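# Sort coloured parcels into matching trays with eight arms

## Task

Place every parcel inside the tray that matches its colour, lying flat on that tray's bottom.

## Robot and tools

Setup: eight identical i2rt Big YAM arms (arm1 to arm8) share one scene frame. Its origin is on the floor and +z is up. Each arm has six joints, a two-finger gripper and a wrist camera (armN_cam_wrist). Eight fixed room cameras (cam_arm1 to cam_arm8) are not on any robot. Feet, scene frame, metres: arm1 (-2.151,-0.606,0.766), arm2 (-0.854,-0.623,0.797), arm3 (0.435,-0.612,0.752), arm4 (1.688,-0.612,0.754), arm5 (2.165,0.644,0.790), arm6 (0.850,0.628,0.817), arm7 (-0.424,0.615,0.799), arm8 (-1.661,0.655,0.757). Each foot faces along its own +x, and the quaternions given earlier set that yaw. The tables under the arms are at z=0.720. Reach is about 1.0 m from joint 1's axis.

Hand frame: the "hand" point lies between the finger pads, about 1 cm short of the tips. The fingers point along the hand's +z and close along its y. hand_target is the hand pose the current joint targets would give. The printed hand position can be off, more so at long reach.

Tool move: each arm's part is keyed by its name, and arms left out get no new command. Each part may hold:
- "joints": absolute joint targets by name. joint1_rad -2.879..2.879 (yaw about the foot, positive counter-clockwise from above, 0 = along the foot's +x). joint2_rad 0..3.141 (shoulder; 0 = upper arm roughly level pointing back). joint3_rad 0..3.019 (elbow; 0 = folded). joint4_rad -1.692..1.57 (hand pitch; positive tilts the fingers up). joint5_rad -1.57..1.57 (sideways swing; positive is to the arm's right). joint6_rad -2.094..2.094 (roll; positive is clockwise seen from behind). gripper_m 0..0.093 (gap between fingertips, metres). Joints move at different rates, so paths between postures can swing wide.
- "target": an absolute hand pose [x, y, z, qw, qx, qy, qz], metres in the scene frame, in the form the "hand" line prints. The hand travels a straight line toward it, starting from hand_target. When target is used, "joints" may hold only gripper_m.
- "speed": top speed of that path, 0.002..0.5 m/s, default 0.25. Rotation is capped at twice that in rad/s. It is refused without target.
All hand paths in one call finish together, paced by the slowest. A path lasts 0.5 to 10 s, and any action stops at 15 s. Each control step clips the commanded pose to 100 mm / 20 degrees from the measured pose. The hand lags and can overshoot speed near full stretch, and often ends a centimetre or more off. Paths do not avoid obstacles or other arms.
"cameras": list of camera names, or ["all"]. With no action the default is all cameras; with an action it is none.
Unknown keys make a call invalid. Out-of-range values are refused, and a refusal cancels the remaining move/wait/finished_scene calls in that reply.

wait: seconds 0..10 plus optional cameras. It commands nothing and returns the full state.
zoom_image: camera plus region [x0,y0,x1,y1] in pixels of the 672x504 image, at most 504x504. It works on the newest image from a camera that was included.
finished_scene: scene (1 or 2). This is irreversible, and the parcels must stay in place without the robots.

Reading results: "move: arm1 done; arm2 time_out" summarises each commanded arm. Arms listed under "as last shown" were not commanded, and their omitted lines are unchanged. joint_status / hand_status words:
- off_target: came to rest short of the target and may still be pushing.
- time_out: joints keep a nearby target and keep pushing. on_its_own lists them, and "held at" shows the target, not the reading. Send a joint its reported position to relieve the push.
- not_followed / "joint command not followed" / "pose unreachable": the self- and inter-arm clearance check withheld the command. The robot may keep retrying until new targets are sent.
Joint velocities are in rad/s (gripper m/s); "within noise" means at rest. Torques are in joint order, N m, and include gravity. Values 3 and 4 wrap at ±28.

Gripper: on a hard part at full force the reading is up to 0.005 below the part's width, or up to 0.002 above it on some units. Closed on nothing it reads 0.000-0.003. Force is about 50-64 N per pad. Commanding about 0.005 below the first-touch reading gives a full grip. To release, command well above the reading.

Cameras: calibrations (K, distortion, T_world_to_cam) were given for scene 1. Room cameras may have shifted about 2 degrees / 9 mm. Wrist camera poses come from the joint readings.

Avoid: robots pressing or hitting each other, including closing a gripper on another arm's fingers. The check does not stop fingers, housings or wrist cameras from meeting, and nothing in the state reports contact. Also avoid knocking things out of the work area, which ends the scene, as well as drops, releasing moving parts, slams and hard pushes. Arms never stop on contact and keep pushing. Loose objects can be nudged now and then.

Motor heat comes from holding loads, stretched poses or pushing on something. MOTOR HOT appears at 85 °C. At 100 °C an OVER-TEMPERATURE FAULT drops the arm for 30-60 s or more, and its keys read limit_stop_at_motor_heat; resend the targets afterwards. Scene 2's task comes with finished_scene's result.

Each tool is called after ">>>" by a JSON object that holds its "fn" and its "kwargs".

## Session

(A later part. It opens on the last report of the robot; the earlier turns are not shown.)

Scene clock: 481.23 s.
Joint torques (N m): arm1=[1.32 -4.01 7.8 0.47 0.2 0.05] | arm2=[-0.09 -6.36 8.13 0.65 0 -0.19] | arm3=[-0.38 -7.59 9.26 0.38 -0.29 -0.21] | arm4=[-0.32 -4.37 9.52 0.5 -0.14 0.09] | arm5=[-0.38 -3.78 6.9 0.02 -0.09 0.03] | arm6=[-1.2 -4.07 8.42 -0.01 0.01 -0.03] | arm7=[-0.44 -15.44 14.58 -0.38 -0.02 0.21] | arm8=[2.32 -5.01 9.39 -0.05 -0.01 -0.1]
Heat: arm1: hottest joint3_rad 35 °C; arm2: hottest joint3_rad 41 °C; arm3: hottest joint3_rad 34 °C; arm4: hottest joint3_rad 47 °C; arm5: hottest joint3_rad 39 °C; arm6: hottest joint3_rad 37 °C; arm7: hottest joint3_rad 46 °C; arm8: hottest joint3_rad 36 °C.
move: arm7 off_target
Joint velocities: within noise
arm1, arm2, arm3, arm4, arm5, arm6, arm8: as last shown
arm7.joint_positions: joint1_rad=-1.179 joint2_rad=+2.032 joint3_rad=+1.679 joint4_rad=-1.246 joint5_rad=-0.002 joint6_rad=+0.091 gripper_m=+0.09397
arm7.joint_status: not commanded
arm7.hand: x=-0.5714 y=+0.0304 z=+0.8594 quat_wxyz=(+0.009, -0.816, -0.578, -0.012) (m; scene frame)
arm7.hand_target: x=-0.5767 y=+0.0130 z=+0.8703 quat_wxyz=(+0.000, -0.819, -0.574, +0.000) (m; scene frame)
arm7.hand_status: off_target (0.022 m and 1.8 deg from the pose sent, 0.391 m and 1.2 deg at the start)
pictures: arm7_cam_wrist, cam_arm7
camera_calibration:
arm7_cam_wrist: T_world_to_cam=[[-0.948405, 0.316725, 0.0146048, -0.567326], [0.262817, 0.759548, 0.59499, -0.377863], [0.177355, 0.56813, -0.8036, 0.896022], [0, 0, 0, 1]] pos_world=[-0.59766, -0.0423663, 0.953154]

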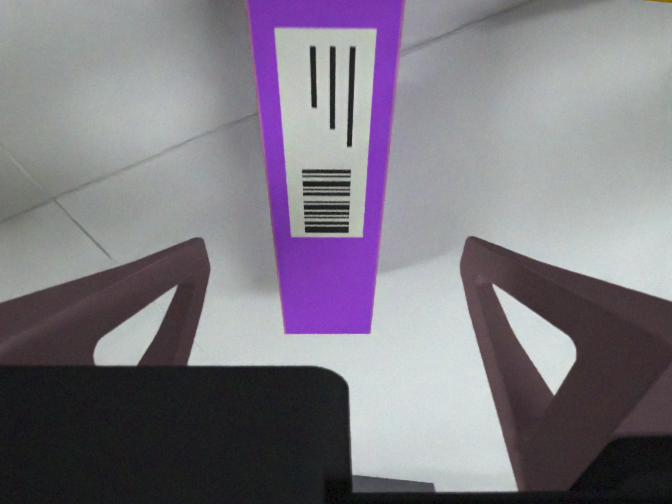

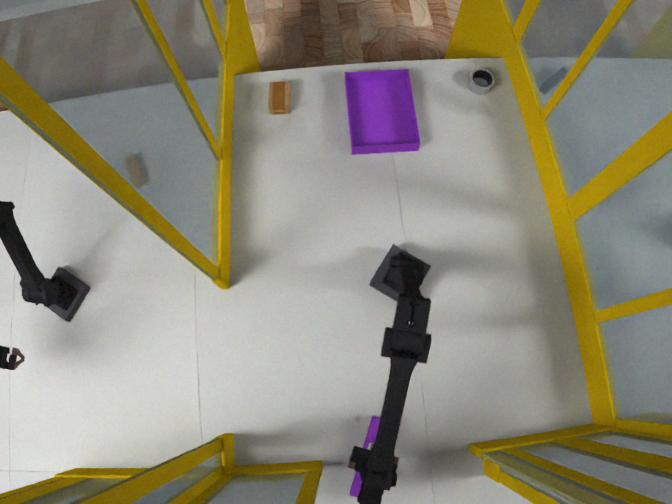

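>>> {"fn": "move", "kwargs": {"arm7": {"target":[-0.575,0.014,0.82,0,0.8192,0.5736,0]}, "cameras": []}}

>>> {"fn": "move", "kwargs": {"arm7": {"target":[-0.574,0.016,0.757,0,0.8192,0.5736,0],"speed":0.12}, "cameras": ["arm7_cam_wrist"]}}

>>> {"fn": "move", "kwargs": {"arm7": {"joints":{"gripper_m":0.055}}, "cameras": []}}

>>> {"fn": "move", "kwargs": {"arm7": {"target":[-0.574,0.018,0.91,0,0.8192,0.5736,0],"speed":0.2}, "cameras": []}}

>>> {"fn": "move", "kwargs": {"arm7": {"joints":{"joint2_rad":1.25,"joint3_rad":1.2,"joint4_rad":-1.52}}, "cameras": []}}

>>> {"fn": "move", "kwargs": {"arm7": {"joints":{"joint1_rad":2.161,"joint6_rad":0.007}}, "cameras": []}}

>>> {"fn": "move", "kwargs": {"arm7": {"target":[-0.39,1.327,0.92,0,-0.6871,0.7266,0]}, "cameras": ["arm7_cam_wrist"]}}

Scene clock: 502.00 s.
Joint torques (N m): arm1=[1.9 -3.84 7.9 0.51 0.17 0.04] | arm2=[-0.09 -6.36 8.13 0.65 -0.01 -0.19] | arm3=[-0.44 -7.59 9.25 0.38 -0.29 -0.21] | arm4=[-0.32 -4.37 9.52 0.49 -0.14 0.09] | arm5=[0.09 -3.37 7.08 -0.03 -0.08 -0.01] | arm6=[-1.32 -3.96 8.4 0.01 0.01 -0.03] | arm7=[-0.5 -16.56 8.87 0.54 -0.01 0.22] | arm8=[2.08 -4.89 9.39 -0.02 -0.02 -0.08]
Heat: arm1: hottest joint3_rad 35 °C; arm2: hottest joint3_rad 41 °C; arm3: hottest joint3_rad 34 °C; arm4: hottest joint3_rad 47 °C; arm5: hottest joint3_rad 39 °C; arm6: hottest joint3_rad 37 °C; arm7: hottest joint3_rad 46 °C; arm8: hottest joint3_rad 36 °C.
move: arm7 off_target
Joint velocities: within noise
arm1, arm2, arm3, arm4, arm5, arm6, arm8: as last shown
arm7.joint_positions: joint1_rad=-1.179 joint2_rad=+2.080 joint3_rad=+1.679 joint4_rad=-1.160 joint5_rad=-0.002 joint6_rad=+0.093 gripper_m=+0.09397
arm7.joint_status: not commanded
arm7.hand: x=-0.5756 y=+0.0138 z=+0.8308 quat_wxyz=(-0.003, -0.817, -0.577, +0.003) (m; scene frame)
arm7.hand_target: x=-0.5749 y=+0.0142 z=+0.8200 quat_wxyz=(+0.000, -0.819, -0.574, +0.000) (m; scene frame)
arm7.hand_status: off_target (0.011 m and 0.7 deg from the pose sent, 0.043 m and 1.8 deg at the start)
pictures: none
No camera images: "cameras" was empty.

Scene clock: 503.30 s.
Joint torques (N m): arm1=[1.38 -3.84 7.76 0.55 0.18 0.04] | arm2=[-0.09 -6.36 8.13 0.65 0 -0.19] | arm3=[-0.5 -7.59 9.26 0.38 -0.28 -0.21] | arm4=[-0.32 -4.37 9.51 0.5 -0.14 0.09] | arm5=[-0.56 -3.72 7.05 0.08 -0.04 0.03] | arm6=[-1.2 -4.01 8.42 0.02 0.01 -0.03] | arm7=[-0.21 -16.38 8.1 0.55 -0.01 0.21] | arm8=[1.9 -5.13 9.37 0.01 -0.01 -0.08]
Heat: arm1: hottest joint3_rad 35 °C; arm2: hottest joint3_rad 41 °C; arm3: hottest joint3_rad 34 °C; arm4: hottest joint3_rad 47 °C; arm5: hottest joint3_rad 39 °C; arm6: hottest joint3_rad 37 °C; arm7: hottest joint3_rad 46 °C; arm8: hottest joint3_rad 36 °C.
move: arm7 done
Joint velocities: within noise
arm1, arm2, arm4, arm5, arm6, arm8: as last shown
arm3.joint_positions: joint1_rad=+0.199 joint2_rad=+1.015 joint3_rad=+0.948 joint4_rad=-1.527 joint5_rad=-0.004 joint6_rad=-0.392 gripper_m=+0.09297
arm3.joint_status: not commanded
arm3.hand: x=+0.2002 y=-0.5112 z=+0.9678 quat_wxyz=(+0.003, +1.000, -0.009, +0.013) (m; scene frame)
arm3.hand_target: x=+0.1988 y=-0.5121 z=+0.9718 quat_wxyz=(+0.000, +1.000, +0.000, +0.001) (m; scene frame)
arm3.hand_status: not commanded
arm7.joint_positions: joint1_rad=-1.179 joint2_rad=+2.157 joint3_rad=+1.625 joint4_rad=-1.030 joint5_rad=-0.002 joint6_rad=+0.094 gripper_m=+0.09397
arm7.joint_status: not commanded
arm7.hand: x=-0.5755 y=+0.0146 z=+0.7663 quat_wxyz=(-0.003, -0.817, -0.577, +0.002) (m; scene frame)
arm7.hand_target: x=-0.5740 y=+0.0161 z=+0.7572 quat_wxyz=(+0.000, -0.819, -0.574, +0.000) (m; scene frame)
arm7.hand_status: done (0.010 m and 0.6 deg from the pose sent, 0.074 m and 0.7 deg at the start)
pictures: arm7_cam_wrist
camera_calibration:
arm7_cam_wrist: T_world_to_cam=[[-0.947336, 0.320021, 0.0118451, -0.562121], [0.270333, 0.779322, 0.565311, -0.282605], [0.171681, 0.538742, -0.824793, 0.8443], [0, 0, 0, 1]] pos_world=[-0.60107, -0.0547292, 0.86279]

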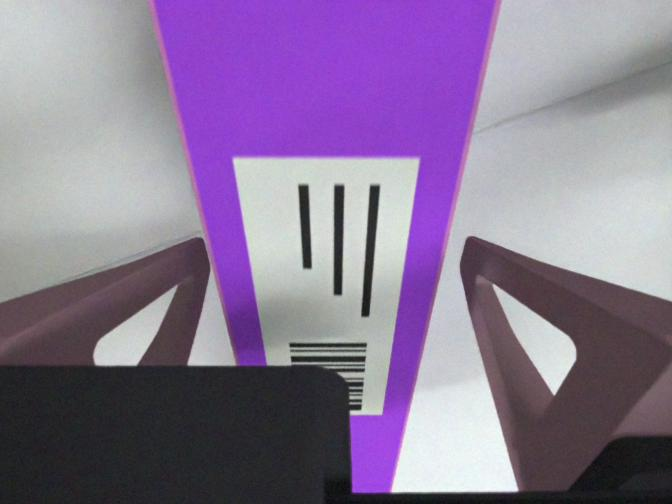

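Scene clock: 503.93 s.
Joint torques (N m): arm1=[1.2 -4.07 7.84 0.58 0.18 0.03] | arm2=[-0.09 -6.36 8.14 0.65 0 -0.19] | arm3=[-0.32 -7.65 9.25 0.36 -0.28 -0.22] | arm4=[-0.32 -4.37 9.52 0.5 -0.15 0.09] | arm5=[-0.85 -4.07 7.01 -0.01 -0.03 0.01] | arm6=[-1.14 -3.96 8.42 0.01 0 -0.03] | arm7=[-0.21 -16.67 8.2 0.55 -0.01 0.21] | arm8=[2.2 -4.89 9.44 -0.01 -0.03 -0.09]
Heat: arm1: hottest joint3_rad 35 °C; arm2: hottest joint3_rad 41 °C; arm3: hottest joint3_rad 34 °C; arm4: hottest joint3_rad 47 °C; arm5: hottest joint3_rad 39 °C; arm6: hottest joint3_rad 37 °C; arm7: hottest joint3_rad 46 °C; arm8: hottest joint3_rad 36 °C.
move: arm7 off_target
Joint velocities: within noise
arm1, arm2, arm3, arm4, arm5, arm6, arm8: as last shown
arm7.joint_positions: joint1_rad=-1.179 joint2_rad=+2.157 joint3_rad=+1.625 joint4_rad=-1.030 joint5_rad=-0.002 joint6_rad=+0.094 gripper_m=+0.06063
arm7.joint_status: gripper_m off_target (ended at +0.06066, target +0.05500)
arm7.hand: x=-0.5755 y=+0.0146 z=+0.7663 quat_wxyz=(-0.003, -0.817, -0.576, +0.002) (m; scene frame)
arm7.hand_target: x=-0.5740 y=+0.0161 z=+0.7572 quat_wxyz=(+0.000, -0.819, -0.574, +0.000) (m; scene frame)
arm7.hand_status: not commanded
pictures: none
No camera images: "cameras" was empty.

Scene clock: 505.53 s.
Joint torques (N m): arm1=[1.2 -4.01 7.73 0.62 0.18 0.05] | arm2=[-0.03 -6.36 8.13 0.66 0 -0.19] | arm3=[-0.44 -7.53 9.25 0.42 -0.29 -0.2] | arm4=[-0.32 -4.37 9.52 0.49 -0.14 0.09] | arm5=[-0.62 -3.72 7.1 0.06 -0.05 0.02] | arm6=[-1.2 -4.01 8.42 0.01 0 -0.03] | arm7=[-0.21 -16.85 14.6 -0.39 -0.02 0.2] | arm8=[2.32 -4.95 9.42 0.08 -0.03 -0.09]
Heat: arm1: hottest joint3_rad 35 °C; arm2: hottest joint3_rad 41 °C; arm3: hottest joint3_rad 34 °C; arm4: hottest joint3_rad 47 °C; arm5: hottest joint3_rad 39 °C; arm6: hottest joint3_rad 37 °C; arm7: hottest joint3_rad 46 °C; arm8: hottest joint3_rad 36 °C.
move: arm7 off_target
Joint velocities: within noise
arm1.joint_positions: joint1_rad=-1.552 joint2_rad=+1.005 joint3_rad=+0.962 joint4_rad=-1.525 joint5_rad=+0.004 joint6_rad=-0.067 gripper_m=+0.09289
arm1.joint_status: not commanded
arm1.hand: x=-2.2550 y=-0.8407 z=+0.9925 quat_wxyz=(-0.004, -0.816, -0.578, +0.004) (m; scene frame)
arm1.hand_target: x=-2.2547 y=-0.8384 z=+0.9890 quat_wxyz=(-0.002, -0.818, -0.576, +0.004) (m; scene frame)
arm1.hand_status: not commanded
arm2, arm3, arm5, arm6, arm8: as last shown
arm4.joint_positions: joint1_rad=-1.873 joint2_rad=+1.009 joint3_rad=+0.959 joint4_rad=-1.526 joint5_rad=-0.013 joint6_rad=+0.010 gripper_m=+0.09290
arm4.joint_status: not commanded
arm4.hand: x=+1.8475 y=-0.8134 z=+0.9758 quat_wxyz=(+0.003, -0.449, -0.893, +0.000) (m; scene frame)
arm4.hand_target: x=+1.8464 y=-0.8122 z=+0.9746 quat_wxyz=(+0.000, -0.452, -0.892, +0.000) (m; scene frame)
arm4.hand_status: not commanded
arm7.joint_positions: joint1_rad=-1.179 joint2_rad=+2.003 joint3_rad=+1.711 joint4_rad=-1.325 joint5_rad=-0.002 joint6_rad=+0.094 gripper_m=+0.06063
arm7.joint_status: not commanded
arm7.hand: x=-0.5699 y=+0.0363 z=+0.8881 quat_wxyz=(+0.015, -0.817, -0.576, -0.019) (m; scene frame)
arm7.hand_target: x=-0.5737 y=+0.0192 z=+0.9104 quat_wxyz=(+0.000, -0.819, -0.574, +0.000) (m; scene frame)
arm7.hand_status: off_target (0.029 m and 2.8 deg from the pose sent, 0.144 m and 0.5 deg at the start)
pictures: none
No camera images: "cameras" was empty.

Scene clock: 507.10 s.
Joint torques (N m): arm1=[1.03 -3.84 7.86 0.54 0.16 0.05] | arm2=[-0.09 -6.36 8.13 0.65 0 -0.19] | arm3=[-0.56 -7.47 9.24 0.39 -0.29 -0.22] | arm4=[-0.32 -4.37 9.54 0.49 -0.14 0.09] | arm5=[-0.32 -4.48 7.06 0.08 -0.06 0.03] | arm6=[-1.2 -4.07 8.42 -0.01 0 -0.03] | arm7=[-0.21 -8 9.17 -0.08 -0.02 0.19] | arm8=[2.26 -5.13 9.43 -0.08 -0.02 -0.1]
Heat: arm1: hottest joint3_rad 35 °C; arm2: hottest joint3_rad 41 °C; arm3: hottest joint3_rad 34 °C; arm4: hottest joint3_rad 47 °C; arm5: hottest joint3_rad 39 °C; arm6: hottest joint3_rad 37 °C; arm7: hottest joint3_rad 46 °C; arm8: hottest joint3_rad 36 °C.
move: arm7 done
Joint velocities: within noise
arm1, arm2, arm3, arm4, arm5, arm6, arm8: as last shown
arm7.joint_positions: joint1_rad=-1.179 joint2_rad=+1.253 joint3_rad=+1.212 joint4_rad=-1.514 joint5_rad=-0.002 joint6_rad=+0.094 gripper_m=+0.06063
arm7.joint_status: all done
arm7.hand: x=-0.5103 y=+0.2714 z=+1.0481 quat_wxyz=(-0.005, -0.817, -0.576, +0.005) (m; scene frame)
arm7.hand_target: x=-0.5088 y=+0.2762 z=+1.0448 quat_wxyz=(+0.000, -0.819, -0.574, -0.001) (m; scene frame)
arm7.hand_status: not commanded
pictures: none
No camera images: "cameras" was empty.

Scene clock: 509.67 s.
Joint torques (N m): arm1=[1.55 -4.01 7.77 0.53 0.17 0.04] | arm2=[-0.03 -6.36 8.13 0.65 0 -0.19] | arm3=[-0.5 -7.53 9.24 0.36 -0.3 -0.21] | arm4=[-0.32 -4.37 9.52 0.5 -0.14 0.09] | arm5=[-0.03 -3.66 7.02 0.05 -0.05 0.05] | arm6=[-1.26 -4.07 8.42 0.03 0.01 -0.03] | arm7=[0.26 -8.7 9.18 -0.12 -0.04 0.02] | arm8=[2.14 -5.13 9.4 -0.01 -0.02 -0.11]
Heat: arm1: hottest joint3_rad 35 °C; arm2: hottest joint3_rad 41 °C; arm3: hottest joint3_rad 34 °C; arm4: hottest joint3_rad 47 °C; arm5: hottest joint3_rad 39 °C; arm6: hottest joint3_rad 37 °C; arm7: hottest joint3_rad 46 °C; arm8: hottest joint3_rad 36 °C.
move: arm7 done
Joint velocities: within noise
arm1, arm2, arm3, arm4: as last shown
arm5.joint_positions: joint1_rad=+1.567 joint2_rad=+1.009 joint3_rad=+0.947 joint4_rad=-1.513 joint5_rad=+0.000 joint6_rad=-0.008 gripper_m=+0.09288
arm5.joint_status: not commanded
arm5.hand: x=+2.0962 y=+0.3942 z=+1.0062 quat_wxyz=(-0.003, +0.792, +0.611, +0.005) (m; scene frame)
arm5.hand_target: x=+2.0977 y=+0.3955 z=+1.0095 quat_wxyz=(-0.002, +0.792, +0.610, +0.003) (m; scene frame)
arm5.hand_status: not commanded
arm6.joint_positions: joint1_rad=-1.324 joint2_rad=+1.014 joint3_rad=+0.949 joint4_rad=-1.516 joint5_rad=+0.000 joint6_rad=-0.124 gripper_m=+0.09288
arm6.joint_status: not commanded
arm6.hand: x=+0.7563 y=+0.3880 z=+1.0344 quat_wxyz=(+0.003, -0.789, -0.614, -0.004) (m; scene frame)
arm6.hand_target: x=+0.7552 y=+0.3905 z=+1.0382 quat_wxyz=(+0.000, -0.793, -0.609, +0.000) (m; scene frame)
arm6.hand_status: not commanded
arm7.joint_positions: joint1_rad=+2.154 joint2_rad=+1.263 joint3_rad=+1.212 joint4_rad=-1.514 joint5_rad=-0.002 joint6_rad=+0.015 gripper_m=+0.06066
arm7.joint_status: all done
arm7.hand: x=-0.4035 y=+0.9683 z=+1.0466 quat_wxyz=(-0.002, +0.681, -0.732, -0.004) (m; scene frame)
arm7.hand_target: x=-0.4062 y=+0.9623 z=+1.0465 quat_wxyz=(+0.000, +0.687, -0.727, -0.002) (m; scene frame)
arm7.hand_status: not commanded
arm8.joint_positions: joint1_rad=+0.416 joint2_rad=+1.011 joint3_rad=+0.955 joint4_rad=-1.525 joint5_rad=-0.002 joint6_rad=+0.007 gripper_m=+0.09293
arm8.joint_status: not commanded
arm8.hand: x=-1.7097 y=+0.4029 z=+0.9782 quat_wxyz=(+0.002, -0.773, -0.634, -0.004) (m; scene frame)
arm8.hand_target: x=-1.7087 y=+0.4040 z=+0.9786 quat_wxyz=(+0.000, -0.769, -0.639, +0.000) (m; scene frame)
arm8.hand_status: not commanded
pictures: none
No camera images: "cameras" was empty.

Scene clock: 512.43 s.
Joint torques (N m): arm1=[1.49 -4.01 7.76 0.57 0.17 0.04] | arm2=[-0.03 -6.3 8.13 0.65 0 -0.19] | arm3=[-0.38 -7.47 9.25 0.35 -0.29 -0.21] | arm4=[-0.32 -4.31 9.52 0.49 -0.14 0.09] | arm5=[-0.38 -3.84 6.93 -0.02 -0.04 0.04] | arm6=[-1.14 -3.96 8.42 0.01 0.01 -0.03] | arm7=[0.44 -18.9 15.88 -0.36 0.03 0.06] | arm8=[2.14 -5.01 9.42 -0.05 -0.02 -0.09]
Heat: arm1: hottest joint3_rad 35 °C; arm2: hottest joint3_rad 41 °C; arm3: hottest joint3_rad 34 °C; arm4: hottest joint3_rad 47 °C; arm5: hottest joint3_rad 39 °C; arm6: hottest joint3_rad 37 °C; arm7: hottest joint3_rad 47 °C; arm8: hottest joint3_rad 36 °C.
move: arm7 off_target
Joint velocities: within noise
arm1, arm3, arm4, arm5, arm6, arm8: as last shown
arm2.joint_positions: joint1_rad=-1.318 joint2_rad=+1.006 joint3_rad=+0.953 joint4_rad=-1.523 joint5_rad=+0.001 joint6_rad=-0.049 gripper_m=+0.09291
arm2.joint_status: not commanded
arm2.hand: x=-0.7516 y=-0.3878 z=+1.0183 quat_wxyz=(+0.002, +0.569, -0.822, +0.001) (m; scene frame)
arm2.hand_target: x=-0.7511 y=-0.3887 z=+1.0186 quat_wxyz=(-0.001, +0.573, -0.819, +0.000) (m; scene frame)
arm2.hand_status: not commanded
arm7.joint_positions: joint1_rad=+2.155 joint2_rad=+2.303 joint3_rad=+2.270 joint4_rad=-1.573 joint5_rad=-0.002 joint6_rad=+0.015 gripper_m=+0.06066
arm7.joint_status: not commanded
arm7.hand: x=-0.3850 y=+1.3121 z=+0.9093 quat_wxyz=(+0.013, +0.682, -0.731, +0.010) (m; scene frame)
arm7.hand_target: x=-0.3901 y=+1.3259 z=+0.9202 quat_wxyz=(-0.001, +0.687, -0.727, -0.001) (m; scene frame)
arm7.hand_status: off_target (0.019 m and 2.1 deg from the pose sent, 0.381 m and 1.0 deg at the start)
pictures: arm7_cam_wrist
camera_calibration:
arm7_cam_wrist: T_world_to_cam=[[0.998447, -0.0546181, 0.0110163, 0.442911], [-0.0503856, -0.800663, 0.596992, 0.49462], [-0.0237863, -0.59662, -0.802171, 1.62437], [0, 0, 0, 1]] pos_world=[-0.378664, 1.38934, 1.00286]

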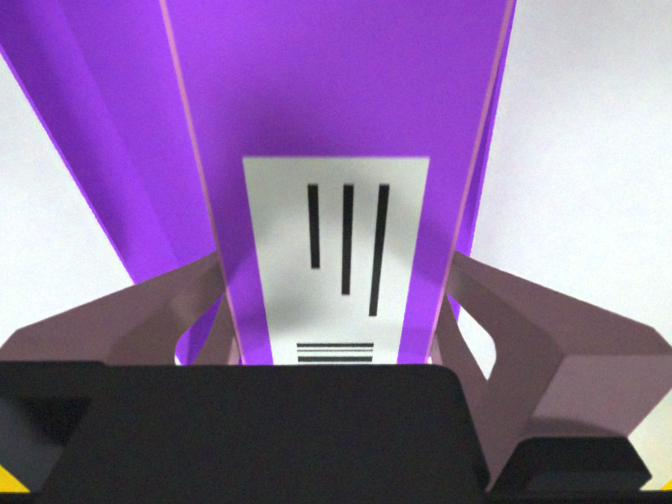

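>>> {"fn": "move", "kwargs": {"arm7": {"target":[-0.419,1.312,0.86,0,-0.7009,0.7133,0],"speed":0.15}, "cameras": ["arm7_cam_wrist","cam_arm7"]}}

Scene clock: 525.90 s.
Joint torques (N m): arm1=[1.2 -4.07 7.8 0.5 0.19 0.05] | arm2=[-0.03 -6.36 8.13 0.65 0 -0.19] | arm3=[-0.44 -7.53 9.22 0.36 -0.29 -0.21] | arm4=[-0.32 -4.37 9.52 0.5 -0.14 0.09] | arm5=[-0.85 -3.84 7.12 0.01 -0.07 0.01] | arm6=[-1.2 -4.01 8.4 -0.01 0.01 -0.03] | arm7=[0.03 -20.07 9.09 0.51 0.03 0.08] | arm8=[2.32 -5.25 9.36 -0.05 -0.02 -0.1]
Heat: arm1: hottest joint3_rad 35 °C; arm2: hottest joint3_rad 41 °C; arm3: hottest joint3_rad 33 °C; arm4: hottest joint3_rad 47 °C; arm5: hottest joint3_rad 39 °C; arm6: hottest joint3_rad 37 °C; arm7: hottest joint3_rad 50 °C; arm8: hottest joint3_rad 36 °C.
move: arm7 done
Joint velocities: within noise
arm1, arm2, arm3, arm4, arm5, arm6, arm8: as last shown
arm7.joint_positions: joint1_rad=+2.203 joint2_rad=+2.300 joint3_rad=+2.123 joint4_rad=-1.412 joint5_rad=-0.002 joint6_rad=+0.015 gripper_m=+0.06066
arm7.joint_status: not commanded
arm7.hand: x=-0.4187 y=+1.3111 z=+0.8555 quat_wxyz=(+0.006, +0.699, -0.715, +0.004) (m; scene frame)
arm7.hand_target: x=-0.4190 y=+1.3119 z=+0.8599 quat_wxyz=(+0.000, +0.701, -0.713, +0.000) (m; scene frame)
arm7.hand_status: done (0.005 m and 0.9 deg from the pose sent, 0.060 m and 3.6 deg at the start)
pictures: arm7_cam_wrist, cam_arm7
camera_calibration:
arm7_cam_wrist: T_world_to_cam=[[0.999915, -0.00674059, 0.0111293, 0.414716], [-0.011964, -0.812536, 0.582788, 0.568117], [0.00511463, -0.582871, -0.812548, 1.58284], [0, 0, 0, 1]] pos_world=[-0.41598, 1.387, 0.950426]

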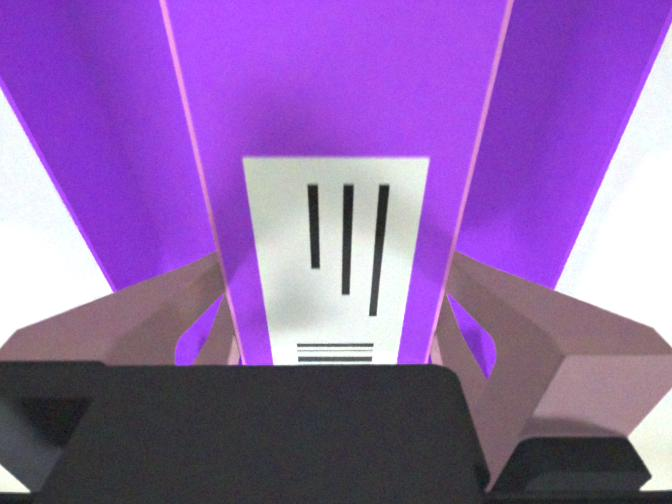

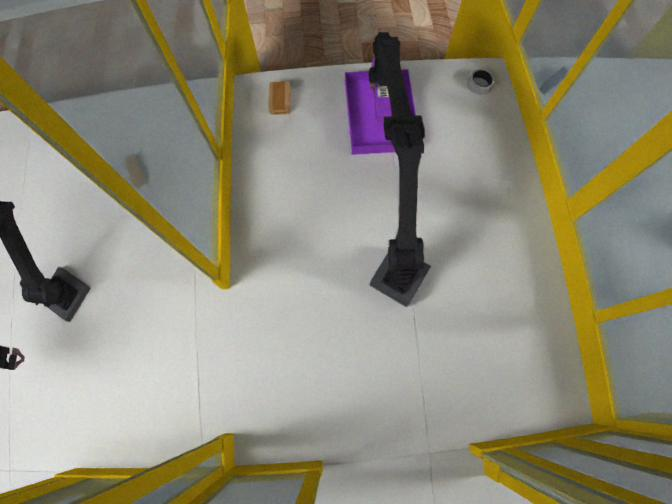

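>>> {"fn": "zoom_image", "kwargs": {"camera": "cam_arm7", "region": [310, 20, 460, 170]}}

Scaled by 3.360.

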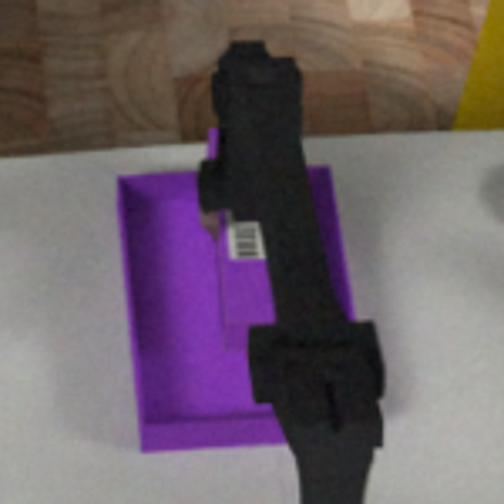

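>>> {"fn": "move", "kwargs": {"arm7": {"target":[-0.419,1.317,0.765,0,-0.7009,0.7133,0],"speed":0.1}, "cameras": ["arm7_cam_wrist"]}}

>>> {"fn": "zoom_image", "kwargs": {"camera": "arm7_cam_wrist", "region": [0, 0, 503, 503]}}

Scene clock: 541.13 s.
Joint torques (N m): arm1=[1.44 -3.96 7.79 0.47 0.15 0.03] | arm2=[-0.09 -6.36 8.13 0.65 -0.01 -0.19] | arm3=[-0.44 -7.47 9.21 0.36 -0.29 -0.21] | arm4=[-0.32 -4.37 9.52 0.49 -0.14 0.09] | arm5=[-0.32 -3.96 6.95 0.09 -0.03 0.01] | arm6=[-1.26 -4.01 8.42 -0.01 0 -0.03] | arm7=[-0.26 -15.44 7.49 0.51 0.04 0.07] | arm8=[2.26 -4.89 9.42 -0.03 -0.01 -0.1]
Heat: arm1: hottest joint3_rad 35 °C; arm2: hottest joint3_rad 40 °C; arm3: hottest joint3_rad 33 °C; arm4: hottest joint3_rad 47 °C; arm5: hottest joint3_rad 39 °C; arm6: hottest joint3_rad 37 °C; arm7: hottest joint3_rad 48 °C; arm8: hottest joint3_rad 36 °C.
move: arm7 off_target
Joint velocities: within noise
arm1, arm2, arm3, arm4, arm5, arm6, arm8: as last shown
arm7.joint_positions: joint1_rad=+2.203 joint2_rad=+2.312 joint3_rad=+2.049 joint4_rad=-1.231 joint5_rad=-0.002 joint6_rad=+0.015 gripper_m=+0.06066
arm7.joint_status: not commanded
arm7.hand: x=-0.4185 y=+1.3301 z=+0.8204 quat_wxyz=(-0.027, +0.699, -0.714, -0.029) (m; scene frame)
arm7.hand_target: x=-0.4190 y=+1.3142 z=+0.7672 quat_wxyz=(+0.000, +0.701, -0.713, +0.000) (m; scene frame)
arm7.hand_status: off_target (0.057 m and 4.6 deg from the pose sent, 0.091 m and 0.9 deg at the start)
pictures: arm7_cam_wrist
camera_calibration:
arm7_cam_wrist: T_world_to_cam=[[0.999908, -0.00784619, 0.0110778, 0.416684], [-0.0123569, -0.863932, 0.503457, 0.73727], [0.00562025, -0.503547, -0.86395, 1.50226], [0, 0, 0, 1]] pos_world=[-0.415979, 1.39668, 0.922074]

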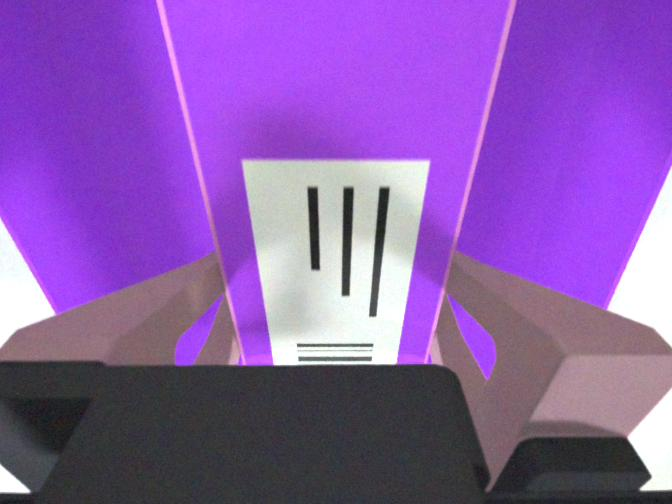

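Scaled by 1.002.

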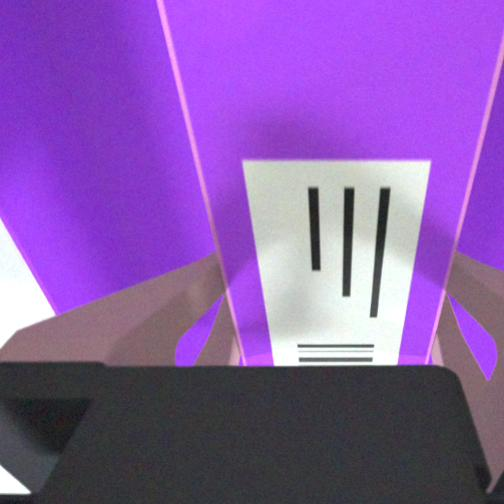

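>>> {"fn": "move", "kwargs": {"arm7": {"target":[-0.419,1.312,0.87,0,-0.7009,0.7133,0],"speed":0.15}, "cameras": []}}

>>> {"fn": "move", "kwargs": {"arm7": {"target":[-0.419,1.288,0.845,0,-0.7009,0.7133,0],"speed":0.1}, "cameras": ["cam_arm7"]}}

>>> {"fn": "zoom_image", "kwargs": {"camera": "cam_arm7", "region": [310, 20, 460, 170]}}

>>> {"fn": "move", "kwargs": {"arm7": {"target":[-0.419,1.288,0.79,0,-0.7009,0.7133,0],"speed":0.08}, "cameras": ["arm7_cam_wrist"]}}

Scene clock: 561.63 s.
Joint torques (N m): arm1=[1.55 -4.31 7.88 0.59 0.17 0.06] | arm2=[-0.09 -6.3 8.13 0.65 0 -0.19] | arm3=[-0.5 -7.53 9.25 0.35 -0.3 -0.21] | arm4=[-0.32 -4.37 9.52 0.49 -0.14 0.09] | arm5=[-0.44 -3.6 6.93 -0.13 -0.09 0.04] | arm6=[-1.2 -4.01 8.42 0.01 0.01 -0.03] | arm7=[-0.15 -20.72 15.1 -0.47 0.04 0.08] | arm8=[2.37 -4.95 9.47 -0.03 -0.01 -0.1]
Heat: arm1: hottest joint3_rad 35 °C; arm2: hottest joint3_rad 40 °C; arm3: hottest joint3_rad 33 °C; arm4: hottest joint3_rad 47 °C; arm5: hottest joint3_rad 39 °C; arm6: hottest joint3_rad 37 °C; arm7: hottest joint3_rad 45 °C; arm8: hottest joint3_rad 36 °C.
move: arm7 off_target
Joint velocities: within noise
arm1, arm2, arm4, arm5, arm6, arm8: as last shown
arm3.joint_positions: joint1_rad=+0.199 joint2_rad=+1.015 joint3_rad=+0.948 joint4_rad=-1.527 joint5_rad=-0.004 joint6_rad=-0.392 gripper_m=+0.09297
arm3.joint_status: not commanded
arm3.hand: x=+0.2002 y=-0.5112 z=+0.9678 quat_wxyz=(+0.003, +1.000, -0.009, +0.013) (m; scene frame)
arm3.hand_target: x=+0.1988 y=-0.5121 z=+0.9718 quat_wxyz=(+0.000, +1.000, +0.000, +0.001) (m; scene frame)
arm3.hand_status: not commanded
arm7.joint_positions: joint1_rad=+2.203 joint2_rad=+2.293 joint3_rad=+2.054 joint4_rad=-1.404 joint5_rad=-0.002 joint6_rad=+0.015 gripper_m=+0.06066
arm7.joint_status: not commanded
arm7.hand: x=-0.4188 y=+1.2912 z=+0.8353 quat_wxyz=(+0.025, +0.699, -0.715, +0.024) (m; scene frame)
arm7.hand_target: x=-0.4191 y=+1.3099 z=+0.8705 quat_wxyz=(+0.000, +0.701, -0.713, +0.000) (m; scene frame)
arm7.hand_status: off_target (0.040 m and 4.0 deg from the pose sent, 0.053 m and 4.6 deg at the start)
pictures: none
No camera images: "cameras" was empty.

Scene clock: 562.77 s.
Joint torques (N m): arm1=[1.2 -3.96 7.83 0.49 0.18 0.05] | arm2=[-0.03 -6.36 8.14 0.65 0 -0.19] | arm3=[-0.44 -7.53 9.22 0.35 -0.28 -0.21] | arm4=[-0.32 -4.37 9.52 0.49 -0.15 0.09] | arm5=[-0.21 -4.37 6.98 -0.12 -0.06 -0.04] | arm6=[-1.14 -4.01 8.42 0.01 0.01 -0.03] | arm7=[-0.21 -20.19 8.84 0.5 0.03 0.07] | arm8=[2.26 -4.89 9.31 0.03 -0.01 -0.11]
Heat: arm1: hottest joint3_rad 35 °C; arm2: hottest joint3_rad 40 °C; arm3: hottest joint3_rad 33 °C; arm4: hottest joint3_rad 47 °C; arm5: hottest joint3_rad 39 °C; arm6: hottest joint3_rad 37 °C; arm7: hottest joint3_rad 45 °C; arm8: hottest joint3_rad 36 °C.
move: arm7 done
Joint velocities: within noise
arm1, arm2, arm3, arm4, arm5, arm6, arm8: as last shown
arm7.joint_positions: joint1_rad=+2.203 joint2_rad=+2.241 joint3_rad=+1.968 joint4_rad=-1.319 joint5_rad=-0.002 joint6_rad=+0.015 gripper_m=+0.06066
arm7.joint_status: not commanded
arm7.hand: x=-0.4188 y=+1.2873 z=+0.8368 quat_wxyz=(+0.008, +0.699, -0.715, +0.006) (m; scene frame)
arm7.hand_target: x=-0.4190 y=+1.2879 z=+0.8448 quat_wxyz=(+0.000, +0.701, -0.713, +0.000) (m; scene frame)
arm7.hand_status: done (0.008 m and 1.2 deg from the pose sent, 0.010 m and 4.0 deg at the start)
pictures: cam_arm7

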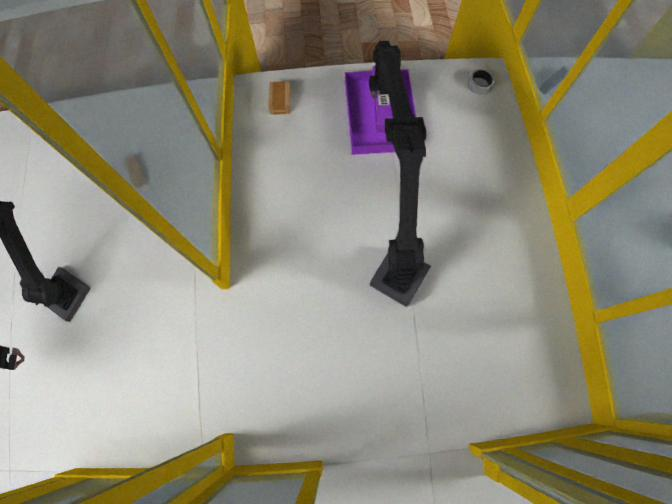

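Scaled by 3.360.

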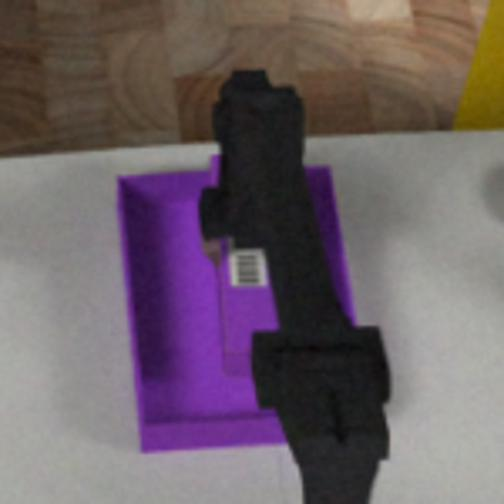

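Scene clock: 564.17 s.
Joint torques (N m): arm1=[1.14 -3.9 7.84 0.53 0.17 0.05] | arm2=[-0.09 -6.36 8.13 0.65 -0.01 -0.19] | arm3=[-0.32 -7.53 9.26 0.35 -0.29 -0.21] | arm4=[-0.32 -4.37 9.52 0.5 -0.14 0.09] | arm5=[-0.5 -3.6 6.99 0.03 -0.05 0] | arm6=[-1.2 -4.01 8.43 0.01 0.01 -0.03] | arm7=[-0.26 -17.96 8.61 0.49 0.04 0.08] | arm8=[2.02 -5.13 9.42 -0.01 -0.02 -0.09]
Heat: arm1: hottest joint3_rad 35 °C; arm2: hottest joint3_rad 40 °C; arm3: hottest joint3_rad 33 °C; arm4: hottest joint3_rad 47 °C; arm5: hottest joint3_rad 39 °C; arm6: hottest joint3_rad 37 °C; arm7: hottest joint3_rad 45 °C; arm8: hottest joint3_rad 36 °C.
move: arm7 off_target
Joint velocities: within noise
arm1.joint_positions: joint1_rad=-1.552 joint2_rad=+1.005 joint3_rad=+0.962 joint4_rad=-1.525 joint5_rad=+0.004 joint6_rad=-0.067 gripper_m=+0.09289
arm1.joint_status: not commanded
arm1.hand: x=-2.2550 y=-0.8407 z=+0.9925 quat_wxyz=(-0.004, -0.816, -0.578, +0.004) (m; scene frame)
arm1.hand_target: x=-2.2547 y=-0.8384 z=+0.9890 quat_wxyz=(-0.002, -0.818, -0.576, +0.004) (m; scene frame)
arm1.hand_status: not commanded
arm2, arm3, arm5, arm6, arm8: as last shown
arm4.joint_positions: joint1_rad=-1.873 joint2_rad=+1.009 joint3_rad=+0.959 joint4_rad=-1.526 joint5_rad=-0.013 joint6_rad=+0.010 gripper_m=+0.09290
arm4.joint_status: not commanded
arm4.hand: x=+1.8475 y=-0.8134 z=+0.9758 quat_wxyz=(+0.003, -0.449, -0.893, +0.000) (m; scene frame)
arm4.hand_target: x=+1.8464 y=-0.8122 z=+0.9746 quat_wxyz=(+0.000, -0.452, -0.892, +0.000) (m; scene frame)
arm4.hand_status: not commanded
arm7.joint_positions: joint1_rad=+2.203 joint2_rad=+2.257 joint3_rad=+1.907 joint4_rad=-1.209 joint5_rad=-0.002 joint6_rad=+0.015 gripper_m=+0.06066
arm7.joint_status: not commanded
arm7.hand: x=-0.4188 y=+1.2908 z=+0.8047 quat_wxyz=(-0.004, +0.699, -0.715, -0.006) (m; scene frame)
arm7.hand_target: x=-0.4190 y=+1.2877 z=+0.7902 quat_wxyz=(+0.000, +0.701, -0.713, +0.000) (m; scene frame)
arm7.hand_status: off_target (0.015 m and 0.9 deg from the pose sent, 0.047 m and 1.1 deg at the start)
pictures: arm7_cam_wrist
camera_calibration:
arm7_cam_wrist: T_world_to_cam=[[0.999914, -0.00709427, 0.0110631, 0.415841], [-0.012063, -0.829513, 0.558358, 0.622663], [0.00521581, -0.558443, -0.829527, 1.51188], [0, 0, 0, 1]] pos_world=[-0.416179, 1.36376, 0.901876]

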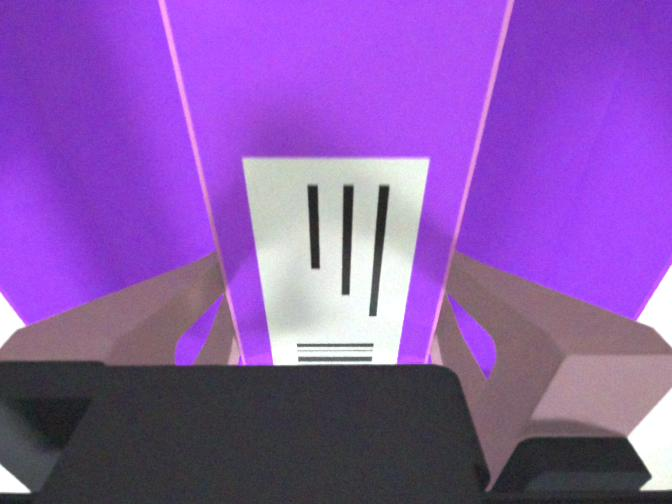

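>>> {"fn": "move", "kwargs": {"arm7": {"target":[-0.419,1.288,0.85,0,-0.7009,0.7133,0],"speed":0.15}, "cameras": []}}

>>> {"fn": "move", "kwargs": {"arm7": {"target":[-0.419,1.263,0.83,0,-0.7009,0.7133,0],"speed":0.1}, "cameras": ["cam_arm7","arm7_cam_wrist"]}}

>>> {"fn": "zoom_image", "kwargs": {"camera": "cam_arm7", "region": [310, 20, 460, 170]}}

>>> {"fn": "move", "kwargs": {"arm7": {"target":[-0.419,1.263,0.765,0,-0.7009,0.7133,0],"speed":0.08}, "cameras": ["arm7_cam_wrist"]}}

Scene clock: 581.43 s.
Joint torques (N m): arm1=[1.26 -4.01 7.83 0.57 0.17 0.04] | arm2=[-0.09 -6.3 8.13 0.65 0 -0.19] | arm3=[-0.44 -7.53 9.24 0.36 -0.29 -0.21] | arm4=[-0.32 -4.31 9.52 0.49 -0.14 0.09] | arm5=[-0.62 -3.78 6.89 0.09 -0.03 0.02] | arm6=[-1.2 -3.96 8.46 0.03 0.01 -0.03] | arm7=[-0.32 -19.9 13.79 -0.34 0.03 0.08] | arm8=[2.26 -5.19 9.4 -0.01 -0.01 -0.1]
Heat: arm1: hottest joint3_rad 35 °C; arm2: hottest joint3_rad 40 °C; arm3: hottest joint3_rad 33 °C; arm4: hottest joint3_rad 47 °C; arm5: hottest joint3_rad 39 °C; arm6: hottest joint3_rad 37 °C; arm7: hottest joint3_rad 46 °C; arm8: hottest joint3_rad 36 °C.
move: arm7 off_target
Joint velocities: within noise
arm1, arm2, arm3, arm4, arm5, arm6, arm8: as last shown
arm7.joint_positions: joint1_rad=+2.203 joint2_rad=+2.231 joint3_rad=+1.907 joint4_rad=-1.304 joint5_rad=-0.002 joint6_rad=+0.015 gripper_m=+0.06066
arm7.joint_status: not commanded
arm7.hand: x=-0.4190 y=+1.2704 z=+0.8217 quat_wxyz=(+0.020, +0.699, -0.715, +0.019) (m; scene frame)
arm7.hand_target: x=-0.4190 y=+1.2867 z=+0.8502 quat_wxyz=(+0.000, +0.701, -0.713, +0.000) (m; scene frame)
arm7.hand_status: off_target (0.033 m and 3.2 deg from the pose sent, 0.045 m and 0.9 deg at the start)
pictures: none
No camera images: "cameras" was empty.

Scene clock: 582.53 s.
Joint torques (N m): arm1=[1.38 -4.19 7.86 0.53 0.18 0.06] | arm2=[-0.09 -6.36 8.13 0.65 0 -0.19] | arm3=[-0.38 -7.59 9.22 0.38 -0.29 -0.21] | arm4=[-0.32 -4.37 9.52 0.49 -0.14 0.09] | arm5=[-0.44 -3.96 6.91 0.12 -0.07 0.04] | arm6=[-1.2 -4.01 8.43 -0.01 0.01 -0.03] | arm7=[-0.32 -19.55 8.4 0.54 0.04 0.07] | arm8=[2.08 -4.89 9.42 0.01 -0.03 -0.09]
Heat: arm1: hottest joint3_rad 35 °C; arm2: hottest joint3_rad 40 °C; arm3: hottest joint3_rad 33 °C; arm4: hottest joint3_rad 47 °C; arm5: hottest joint3_rad 39 °C; arm6: hottest joint3_rad 37 °C; arm7: hottest joint3_rad 46 °C; arm8: hottest joint3_rad 36 °C.
move: arm7 done
Joint velocities: within noise
arm1, arm2, arm3, arm4: as last shown
arm5.joint_positions: joint1_rad=+1.567 joint2_rad=+1.009 joint3_rad=+0.947 joint4_rad=-1.513 joint5_rad=+0.000 joint6_rad=-0.008 gripper_m=+0.09288
arm5.joint_status: not commanded
arm5.hand: x=+2.0962 y=+0.3942 z=+1.0062 quat_wxyz=(-0.003, +0.792, +0.611, +0.005) (m; scene frame)
arm5.hand_target: x=+2.0977 y=+0.3955 z=+1.0095 quat_wxyz=(-0.002, +0.792, +0.610, +0.003) (m; scene frame)
arm5.hand_status: not commanded
arm6.joint_positions: joint1_rad=-1.324 joint2_rad=+1.014 joint3_rad=+0.949 joint4_rad=-1.516 joint5_rad=+0.000 joint6_rad=-0.124 gripper_m=+0.09288
arm6.joint_status: not commanded
arm6.hand: x=+0.7563 y=+0.3880 z=+1.0344 quat_wxyz=(+0.003, -0.789, -0.614, -0.004) (m; scene frame)
arm6.hand_target: x=+0.7552 y=+0.3905 z=+1.0382 quat_wxyz=(+0.000, -0.793, -0.609, +0.000) (m; scene frame)
arm6.hand_status: not commanded
arm7.joint_positions: joint1_rad=+2.203 joint2_rad=+2.186 joint3_rad=+1.827 joint4_rad=-1.235 joint5_rad=-0.002 joint6_rad=+0.015 gripper_m=+0.06066
arm7.joint_status: not commanded
arm7.hand: x=-0.4190 y=+1.2623 z=+0.8214 quat_wxyz=(+0.008, +0.699, -0.715, +0.007) (m; scene frame)
arm7.hand_target: x=-0.4190 y=+1.2629 z=+0.8298 quat_wxyz=(+0.000, +0.701, -0.713, +0.000) (m; scene frame)
arm7.hand_status: done (0.009 m and 1.2 deg from the pose sent, 0.011 m and 3.1 deg at the start)
arm8.joint_positions: joint1_rad=+0.416 joint2_rad=+1.011 joint3_rad=+0.955 joint4_rad=-1.525 joint5_rad=-0.002 joint6_rad=+0.007 gripper_m=+0.09293
arm8.joint_status: not commanded
arm8.hand: x=-1.7097 y=+0.4029 z=+0.9782 quat_wxyz=(+0.002, -0.773, -0.634, -0.004) (m; scene frame)
arm8.hand_target: x=-1.7087 y=+0.4040 z=+0.9786 quat_wxyz=(+0.000, -0.769, -0.639, +0.000) (m; scene frame)
arm8.hand_status: not commanded
pictures: arm7_cam_wrist, cam_arm7
camera_calibration:
arm7_cam_wrist: T_world_to_cam=[[0.999916, -0.00673634, 0.0110876, 0.415208], [-0.0119651, -0.809189, 0.587427, 0.540286], [0.00501482, -0.587511, -0.809201, 1.52968], [0, 0, 0, 1]] pos_world=[-0.41638, 1.33869, 0.915835]

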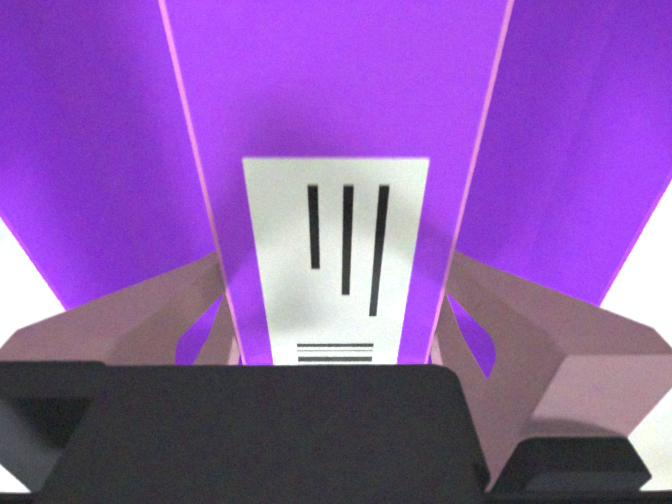

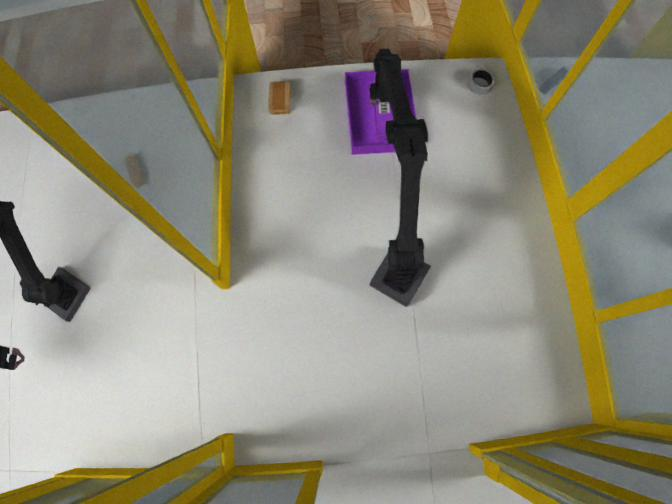

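Scaled by 3.360.

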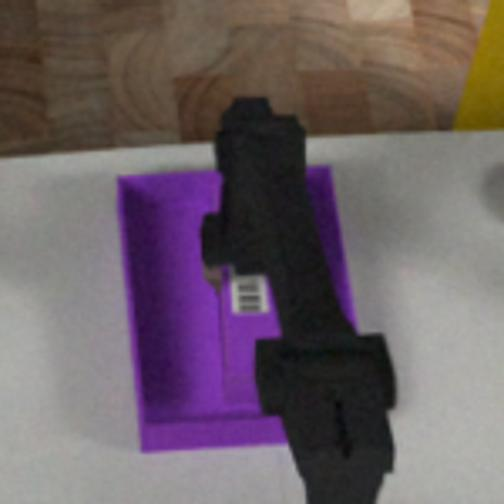

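Scene clock: 584.03 s.
Joint torques (N m): arm1=[1.26 -3.55 7.84 0.47 0.16 0.08] | arm2=[-0.03 -6.3 8.13 0.65 -0.01 -0.19] | arm3=[-0.44 -7.47 9.24 0.35 -0.29 -0.21] | arm4=[-0.32 -4.37 9.52 0.49 -0.14 0.09] | arm5=[-0.09 -3.6 6.9 0.16 -0.03 0.03] | arm6=[-1.2 -3.96 8.43 -0.01 0 -0.03] | arm7=[-0.21 -16.97 8.42 0.5 0.05 0.06] | arm8=[2.37 -4.84 9.4 0.05 -0.02 -0.11]
Heat: arm1: hottest joint3_rad 35 °C; arm2: hottest joint3_rad 40 °C; arm3: hottest joint3_rad 33 °C; arm4: hottest joint3_rad 47 °C; arm5: hottest joint3_rad 39 °C; arm6: hottest joint3_rad 37 °C; arm7: hottest joint3_rad 45 °C; arm8: hottest joint3_rad 36 °C.
move: arm7 off_target
Joint velocities: within noise
arm1, arm3, arm4, arm5, arm6, arm8: as last shown
arm2.joint_positions: joint1_rad=-1.318 joint2_rad=+1.006 joint3_rad=+0.953 joint4_rad=-1.523 joint5_rad=+0.001 joint6_rad=-0.049 gripper_m=+0.09291
arm2.joint_status: not commanded
arm2.hand: x=-0.7516 y=-0.3878 z=+1.0183 quat_wxyz=(+0.002, +0.569, -0.822, +0.001) (m; scene frame)
arm2.hand_target: x=-0.7511 y=-0.3887 z=+1.0186 quat_wxyz=(-0.001, +0.573, -0.819, +0.000) (m; scene frame)
arm2.hand_status: not commanded
arm7.joint_positions: joint1_rad=+2.203 joint2_rad=+2.225 joint3_rad=+1.767 joint4_rad=-1.107 joint5_rad=-0.002 joint6_rad=+0.015 gripper_m=+0.06066
arm7.joint_status: not commanded
arm7.hand: x=-0.4190 y=+1.2652 z=+0.7757 quat_wxyz=(-0.002, +0.699, -0.715, -0.004) (m; scene frame)
arm7.hand_target: x=-0.4190 y=+1.2628 z=+0.7650 quat_wxyz=(+0.000, +0.701, -0.713, +0.000) (m; scene frame)
arm7.hand_status: off_target (0.011 m and 0.6 deg from the pose sent, 0.057 m and 1.2 deg at the start)
pictures: arm7_cam_wrist
camera_calibration:
arm7_cam_wrist: T_world_to_cam=[[0.999914, -0.00702679, 0.0111061, 0.416063], [-0.0120631, -0.826089, 0.563411, 0.609444], [0.0052157, -0.563496, -0.826102, 1.47715], [0, 0, 0, 1]] pos_world=[-0.416379, 1.33874, 0.872286]

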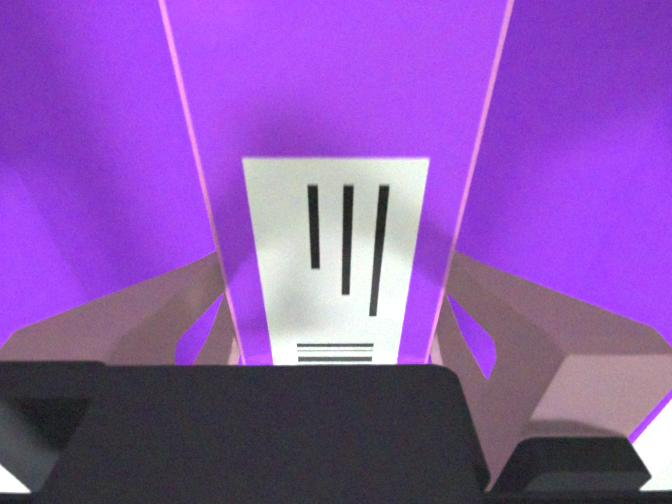

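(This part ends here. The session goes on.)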